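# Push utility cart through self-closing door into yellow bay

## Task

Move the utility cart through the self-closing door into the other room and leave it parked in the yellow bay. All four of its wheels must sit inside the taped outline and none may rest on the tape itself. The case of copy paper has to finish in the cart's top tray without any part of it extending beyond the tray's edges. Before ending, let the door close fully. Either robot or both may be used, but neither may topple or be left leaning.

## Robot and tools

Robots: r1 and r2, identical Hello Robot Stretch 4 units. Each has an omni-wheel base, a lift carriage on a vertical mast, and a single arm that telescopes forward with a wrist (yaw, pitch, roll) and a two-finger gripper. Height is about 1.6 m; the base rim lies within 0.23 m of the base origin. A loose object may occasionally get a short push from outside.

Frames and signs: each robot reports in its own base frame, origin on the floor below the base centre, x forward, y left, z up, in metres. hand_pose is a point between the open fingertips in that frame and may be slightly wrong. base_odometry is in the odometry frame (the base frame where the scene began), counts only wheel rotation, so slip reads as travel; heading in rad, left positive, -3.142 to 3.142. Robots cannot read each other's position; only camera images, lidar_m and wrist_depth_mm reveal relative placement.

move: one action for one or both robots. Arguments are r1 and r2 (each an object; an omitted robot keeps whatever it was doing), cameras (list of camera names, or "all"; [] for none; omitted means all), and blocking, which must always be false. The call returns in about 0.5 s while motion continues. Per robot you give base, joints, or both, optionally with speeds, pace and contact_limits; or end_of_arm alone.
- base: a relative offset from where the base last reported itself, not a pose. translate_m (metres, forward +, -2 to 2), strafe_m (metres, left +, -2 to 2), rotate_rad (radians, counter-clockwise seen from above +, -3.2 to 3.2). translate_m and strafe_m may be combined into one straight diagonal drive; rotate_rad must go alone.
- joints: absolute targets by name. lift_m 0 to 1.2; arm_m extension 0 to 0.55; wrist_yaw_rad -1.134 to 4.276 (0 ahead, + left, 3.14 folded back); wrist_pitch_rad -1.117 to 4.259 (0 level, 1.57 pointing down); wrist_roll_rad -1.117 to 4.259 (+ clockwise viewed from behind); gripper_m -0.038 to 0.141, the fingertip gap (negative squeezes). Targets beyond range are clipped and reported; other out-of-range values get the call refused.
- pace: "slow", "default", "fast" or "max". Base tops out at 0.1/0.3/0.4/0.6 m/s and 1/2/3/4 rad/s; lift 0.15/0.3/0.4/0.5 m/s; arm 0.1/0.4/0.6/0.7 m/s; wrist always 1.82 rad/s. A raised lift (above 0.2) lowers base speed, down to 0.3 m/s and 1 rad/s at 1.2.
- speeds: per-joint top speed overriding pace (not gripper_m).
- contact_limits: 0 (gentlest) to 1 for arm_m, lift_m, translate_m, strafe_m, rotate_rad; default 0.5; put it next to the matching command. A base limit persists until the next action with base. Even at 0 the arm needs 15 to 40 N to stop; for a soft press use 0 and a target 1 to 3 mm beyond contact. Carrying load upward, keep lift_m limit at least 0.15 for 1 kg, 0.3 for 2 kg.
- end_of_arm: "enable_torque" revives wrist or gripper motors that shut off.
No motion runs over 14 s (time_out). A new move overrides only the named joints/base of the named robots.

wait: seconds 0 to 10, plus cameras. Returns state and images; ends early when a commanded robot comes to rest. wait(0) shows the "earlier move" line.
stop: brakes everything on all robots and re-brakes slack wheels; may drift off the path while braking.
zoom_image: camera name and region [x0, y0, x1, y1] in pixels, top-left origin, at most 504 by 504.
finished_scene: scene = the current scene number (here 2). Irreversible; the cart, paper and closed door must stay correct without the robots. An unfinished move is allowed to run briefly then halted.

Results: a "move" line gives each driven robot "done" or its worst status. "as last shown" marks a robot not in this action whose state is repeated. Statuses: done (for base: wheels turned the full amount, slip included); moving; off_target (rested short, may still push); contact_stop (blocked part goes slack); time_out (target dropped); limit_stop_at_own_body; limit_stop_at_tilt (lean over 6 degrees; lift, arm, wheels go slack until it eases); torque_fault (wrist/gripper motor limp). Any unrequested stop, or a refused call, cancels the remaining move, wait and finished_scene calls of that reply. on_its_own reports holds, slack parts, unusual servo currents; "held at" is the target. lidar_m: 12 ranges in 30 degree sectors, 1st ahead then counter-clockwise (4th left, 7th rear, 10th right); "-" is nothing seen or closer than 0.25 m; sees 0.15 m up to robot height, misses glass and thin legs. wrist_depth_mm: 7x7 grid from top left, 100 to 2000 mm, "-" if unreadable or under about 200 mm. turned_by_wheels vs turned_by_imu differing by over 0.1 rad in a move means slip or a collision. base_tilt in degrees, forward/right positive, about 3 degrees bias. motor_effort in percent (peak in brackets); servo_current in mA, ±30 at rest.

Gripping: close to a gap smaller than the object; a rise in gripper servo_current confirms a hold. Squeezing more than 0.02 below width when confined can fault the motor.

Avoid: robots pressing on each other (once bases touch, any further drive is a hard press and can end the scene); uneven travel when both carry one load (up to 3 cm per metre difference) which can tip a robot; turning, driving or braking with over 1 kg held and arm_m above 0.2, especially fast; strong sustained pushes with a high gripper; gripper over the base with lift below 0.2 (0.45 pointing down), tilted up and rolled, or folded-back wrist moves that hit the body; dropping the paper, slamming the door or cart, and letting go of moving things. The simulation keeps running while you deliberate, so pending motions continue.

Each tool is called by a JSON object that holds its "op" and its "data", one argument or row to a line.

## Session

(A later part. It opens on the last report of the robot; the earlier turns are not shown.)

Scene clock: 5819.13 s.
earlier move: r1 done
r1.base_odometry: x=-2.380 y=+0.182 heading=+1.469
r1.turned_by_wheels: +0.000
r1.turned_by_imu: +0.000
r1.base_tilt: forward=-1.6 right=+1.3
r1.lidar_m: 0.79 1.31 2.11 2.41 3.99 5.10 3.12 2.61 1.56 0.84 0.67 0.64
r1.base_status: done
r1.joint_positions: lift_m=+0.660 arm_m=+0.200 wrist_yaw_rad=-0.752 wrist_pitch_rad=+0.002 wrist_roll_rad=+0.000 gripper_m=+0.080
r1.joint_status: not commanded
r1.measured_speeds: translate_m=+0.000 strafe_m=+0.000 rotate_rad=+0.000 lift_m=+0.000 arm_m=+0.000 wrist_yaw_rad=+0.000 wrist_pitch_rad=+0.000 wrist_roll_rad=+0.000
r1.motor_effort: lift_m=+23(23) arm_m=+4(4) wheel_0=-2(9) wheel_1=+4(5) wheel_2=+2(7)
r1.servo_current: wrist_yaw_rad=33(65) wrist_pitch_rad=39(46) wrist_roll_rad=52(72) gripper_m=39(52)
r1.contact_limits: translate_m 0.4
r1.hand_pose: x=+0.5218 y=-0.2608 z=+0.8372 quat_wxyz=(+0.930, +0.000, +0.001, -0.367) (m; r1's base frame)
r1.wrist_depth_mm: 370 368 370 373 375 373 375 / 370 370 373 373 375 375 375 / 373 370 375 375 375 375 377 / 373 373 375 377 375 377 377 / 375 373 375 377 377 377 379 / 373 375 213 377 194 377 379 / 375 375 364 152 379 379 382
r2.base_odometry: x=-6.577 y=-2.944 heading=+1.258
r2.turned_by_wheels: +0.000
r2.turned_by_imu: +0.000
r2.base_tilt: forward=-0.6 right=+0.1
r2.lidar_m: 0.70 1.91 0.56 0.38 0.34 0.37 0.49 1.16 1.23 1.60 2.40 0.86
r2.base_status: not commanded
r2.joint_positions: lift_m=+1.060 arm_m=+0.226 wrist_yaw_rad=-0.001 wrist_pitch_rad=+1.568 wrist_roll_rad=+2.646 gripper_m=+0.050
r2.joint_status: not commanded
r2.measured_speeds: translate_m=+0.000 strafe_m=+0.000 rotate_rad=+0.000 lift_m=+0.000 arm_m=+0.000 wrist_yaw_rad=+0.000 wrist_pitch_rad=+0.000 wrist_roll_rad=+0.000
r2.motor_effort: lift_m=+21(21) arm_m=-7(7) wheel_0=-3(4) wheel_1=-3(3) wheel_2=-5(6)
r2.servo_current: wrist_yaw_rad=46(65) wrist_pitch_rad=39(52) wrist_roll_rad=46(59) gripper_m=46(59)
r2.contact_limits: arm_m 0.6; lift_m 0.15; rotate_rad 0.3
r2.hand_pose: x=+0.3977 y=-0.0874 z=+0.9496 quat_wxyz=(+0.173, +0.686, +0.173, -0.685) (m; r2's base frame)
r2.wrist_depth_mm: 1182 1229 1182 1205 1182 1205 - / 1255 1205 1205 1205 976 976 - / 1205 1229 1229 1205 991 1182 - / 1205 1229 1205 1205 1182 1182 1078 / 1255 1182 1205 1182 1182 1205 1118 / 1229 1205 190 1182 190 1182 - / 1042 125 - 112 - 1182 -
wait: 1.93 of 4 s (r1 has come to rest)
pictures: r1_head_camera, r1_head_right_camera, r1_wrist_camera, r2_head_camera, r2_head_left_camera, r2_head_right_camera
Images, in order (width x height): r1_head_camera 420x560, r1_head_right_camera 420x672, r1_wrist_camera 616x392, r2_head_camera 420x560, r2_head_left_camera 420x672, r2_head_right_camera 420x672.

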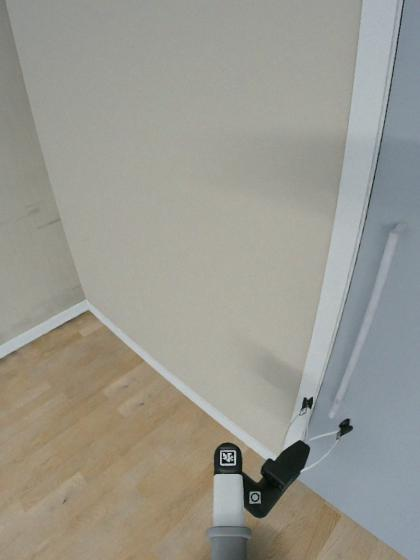

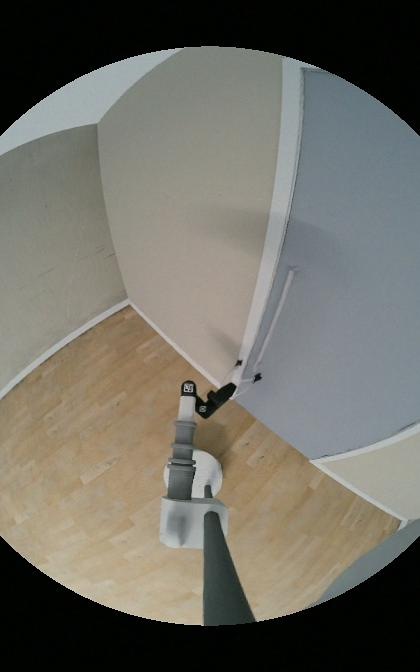

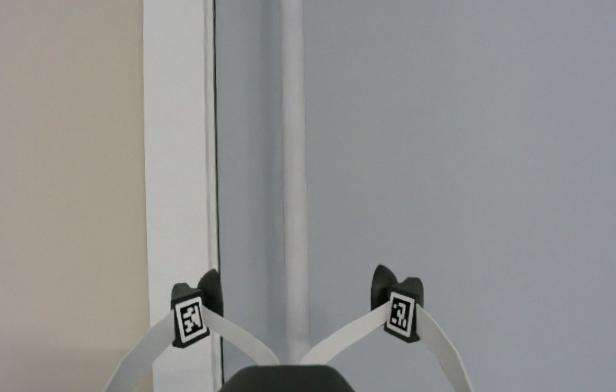

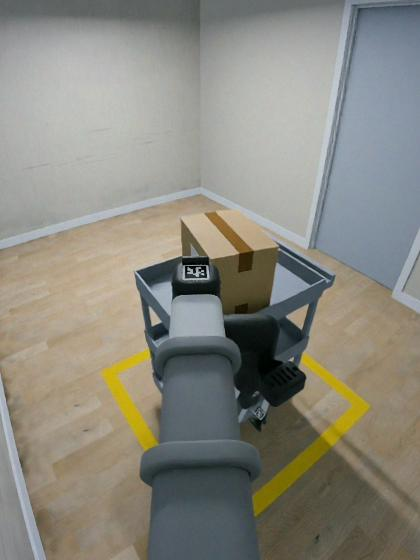

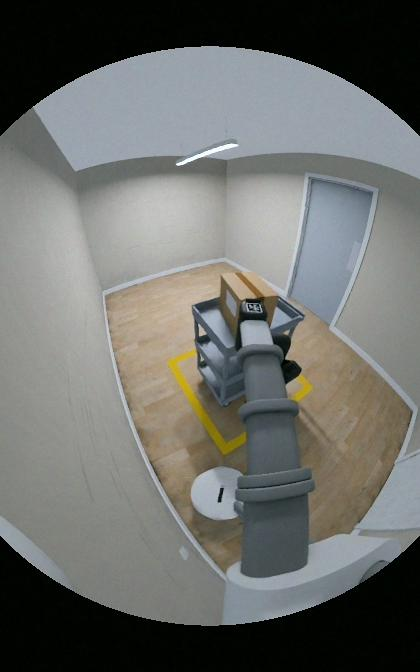

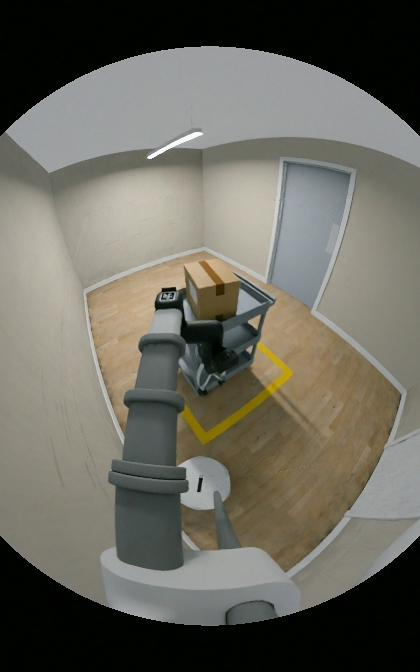

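{"op": "zoom_image", "data": {
  "camera": "r2_head_camera",
  "region": [170, 195, 350, 330]
}}

{"op": "zoom_image", "data": {
  "camera": "r2_head_right_camera",
  "region": [180, 255, 285, 345]
}}

{"op": "zoom_image", "data": {
  "camera": "r2_head_left_camera",
  "region": [185, 265, 310, 400]
}}

Scaled by 2.800 from the camera's 420x560 image, which has a finer 1200x1600 frame.

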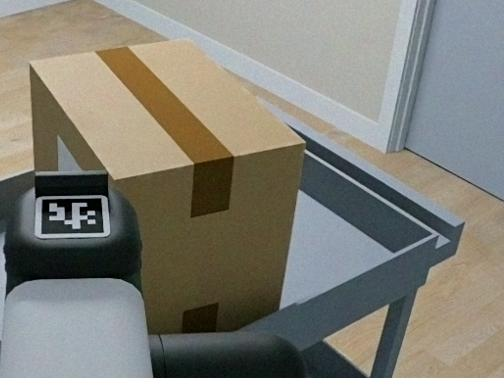

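Scaled by 4.800 from the camera's 420x672 image, which has a finer 600x960 frame.

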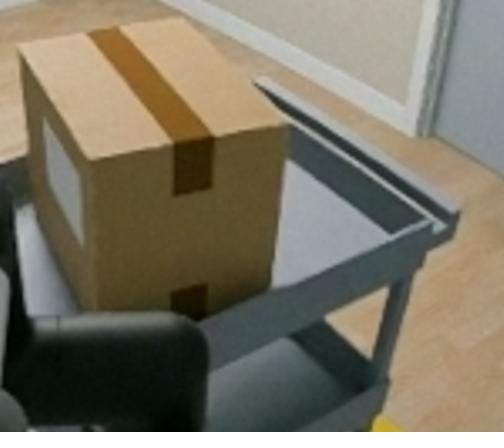

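Scaled by 3.733 from the camera's 420x672 image, which has a finer 600x960 frame.

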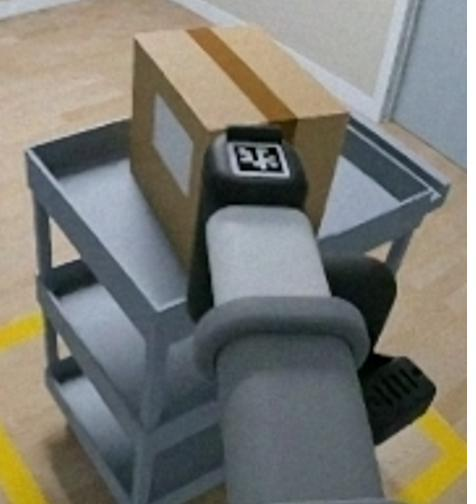

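{"op": "finished_scene", "data": {
  "scene": 2
}}

The scene is finished: the task was done.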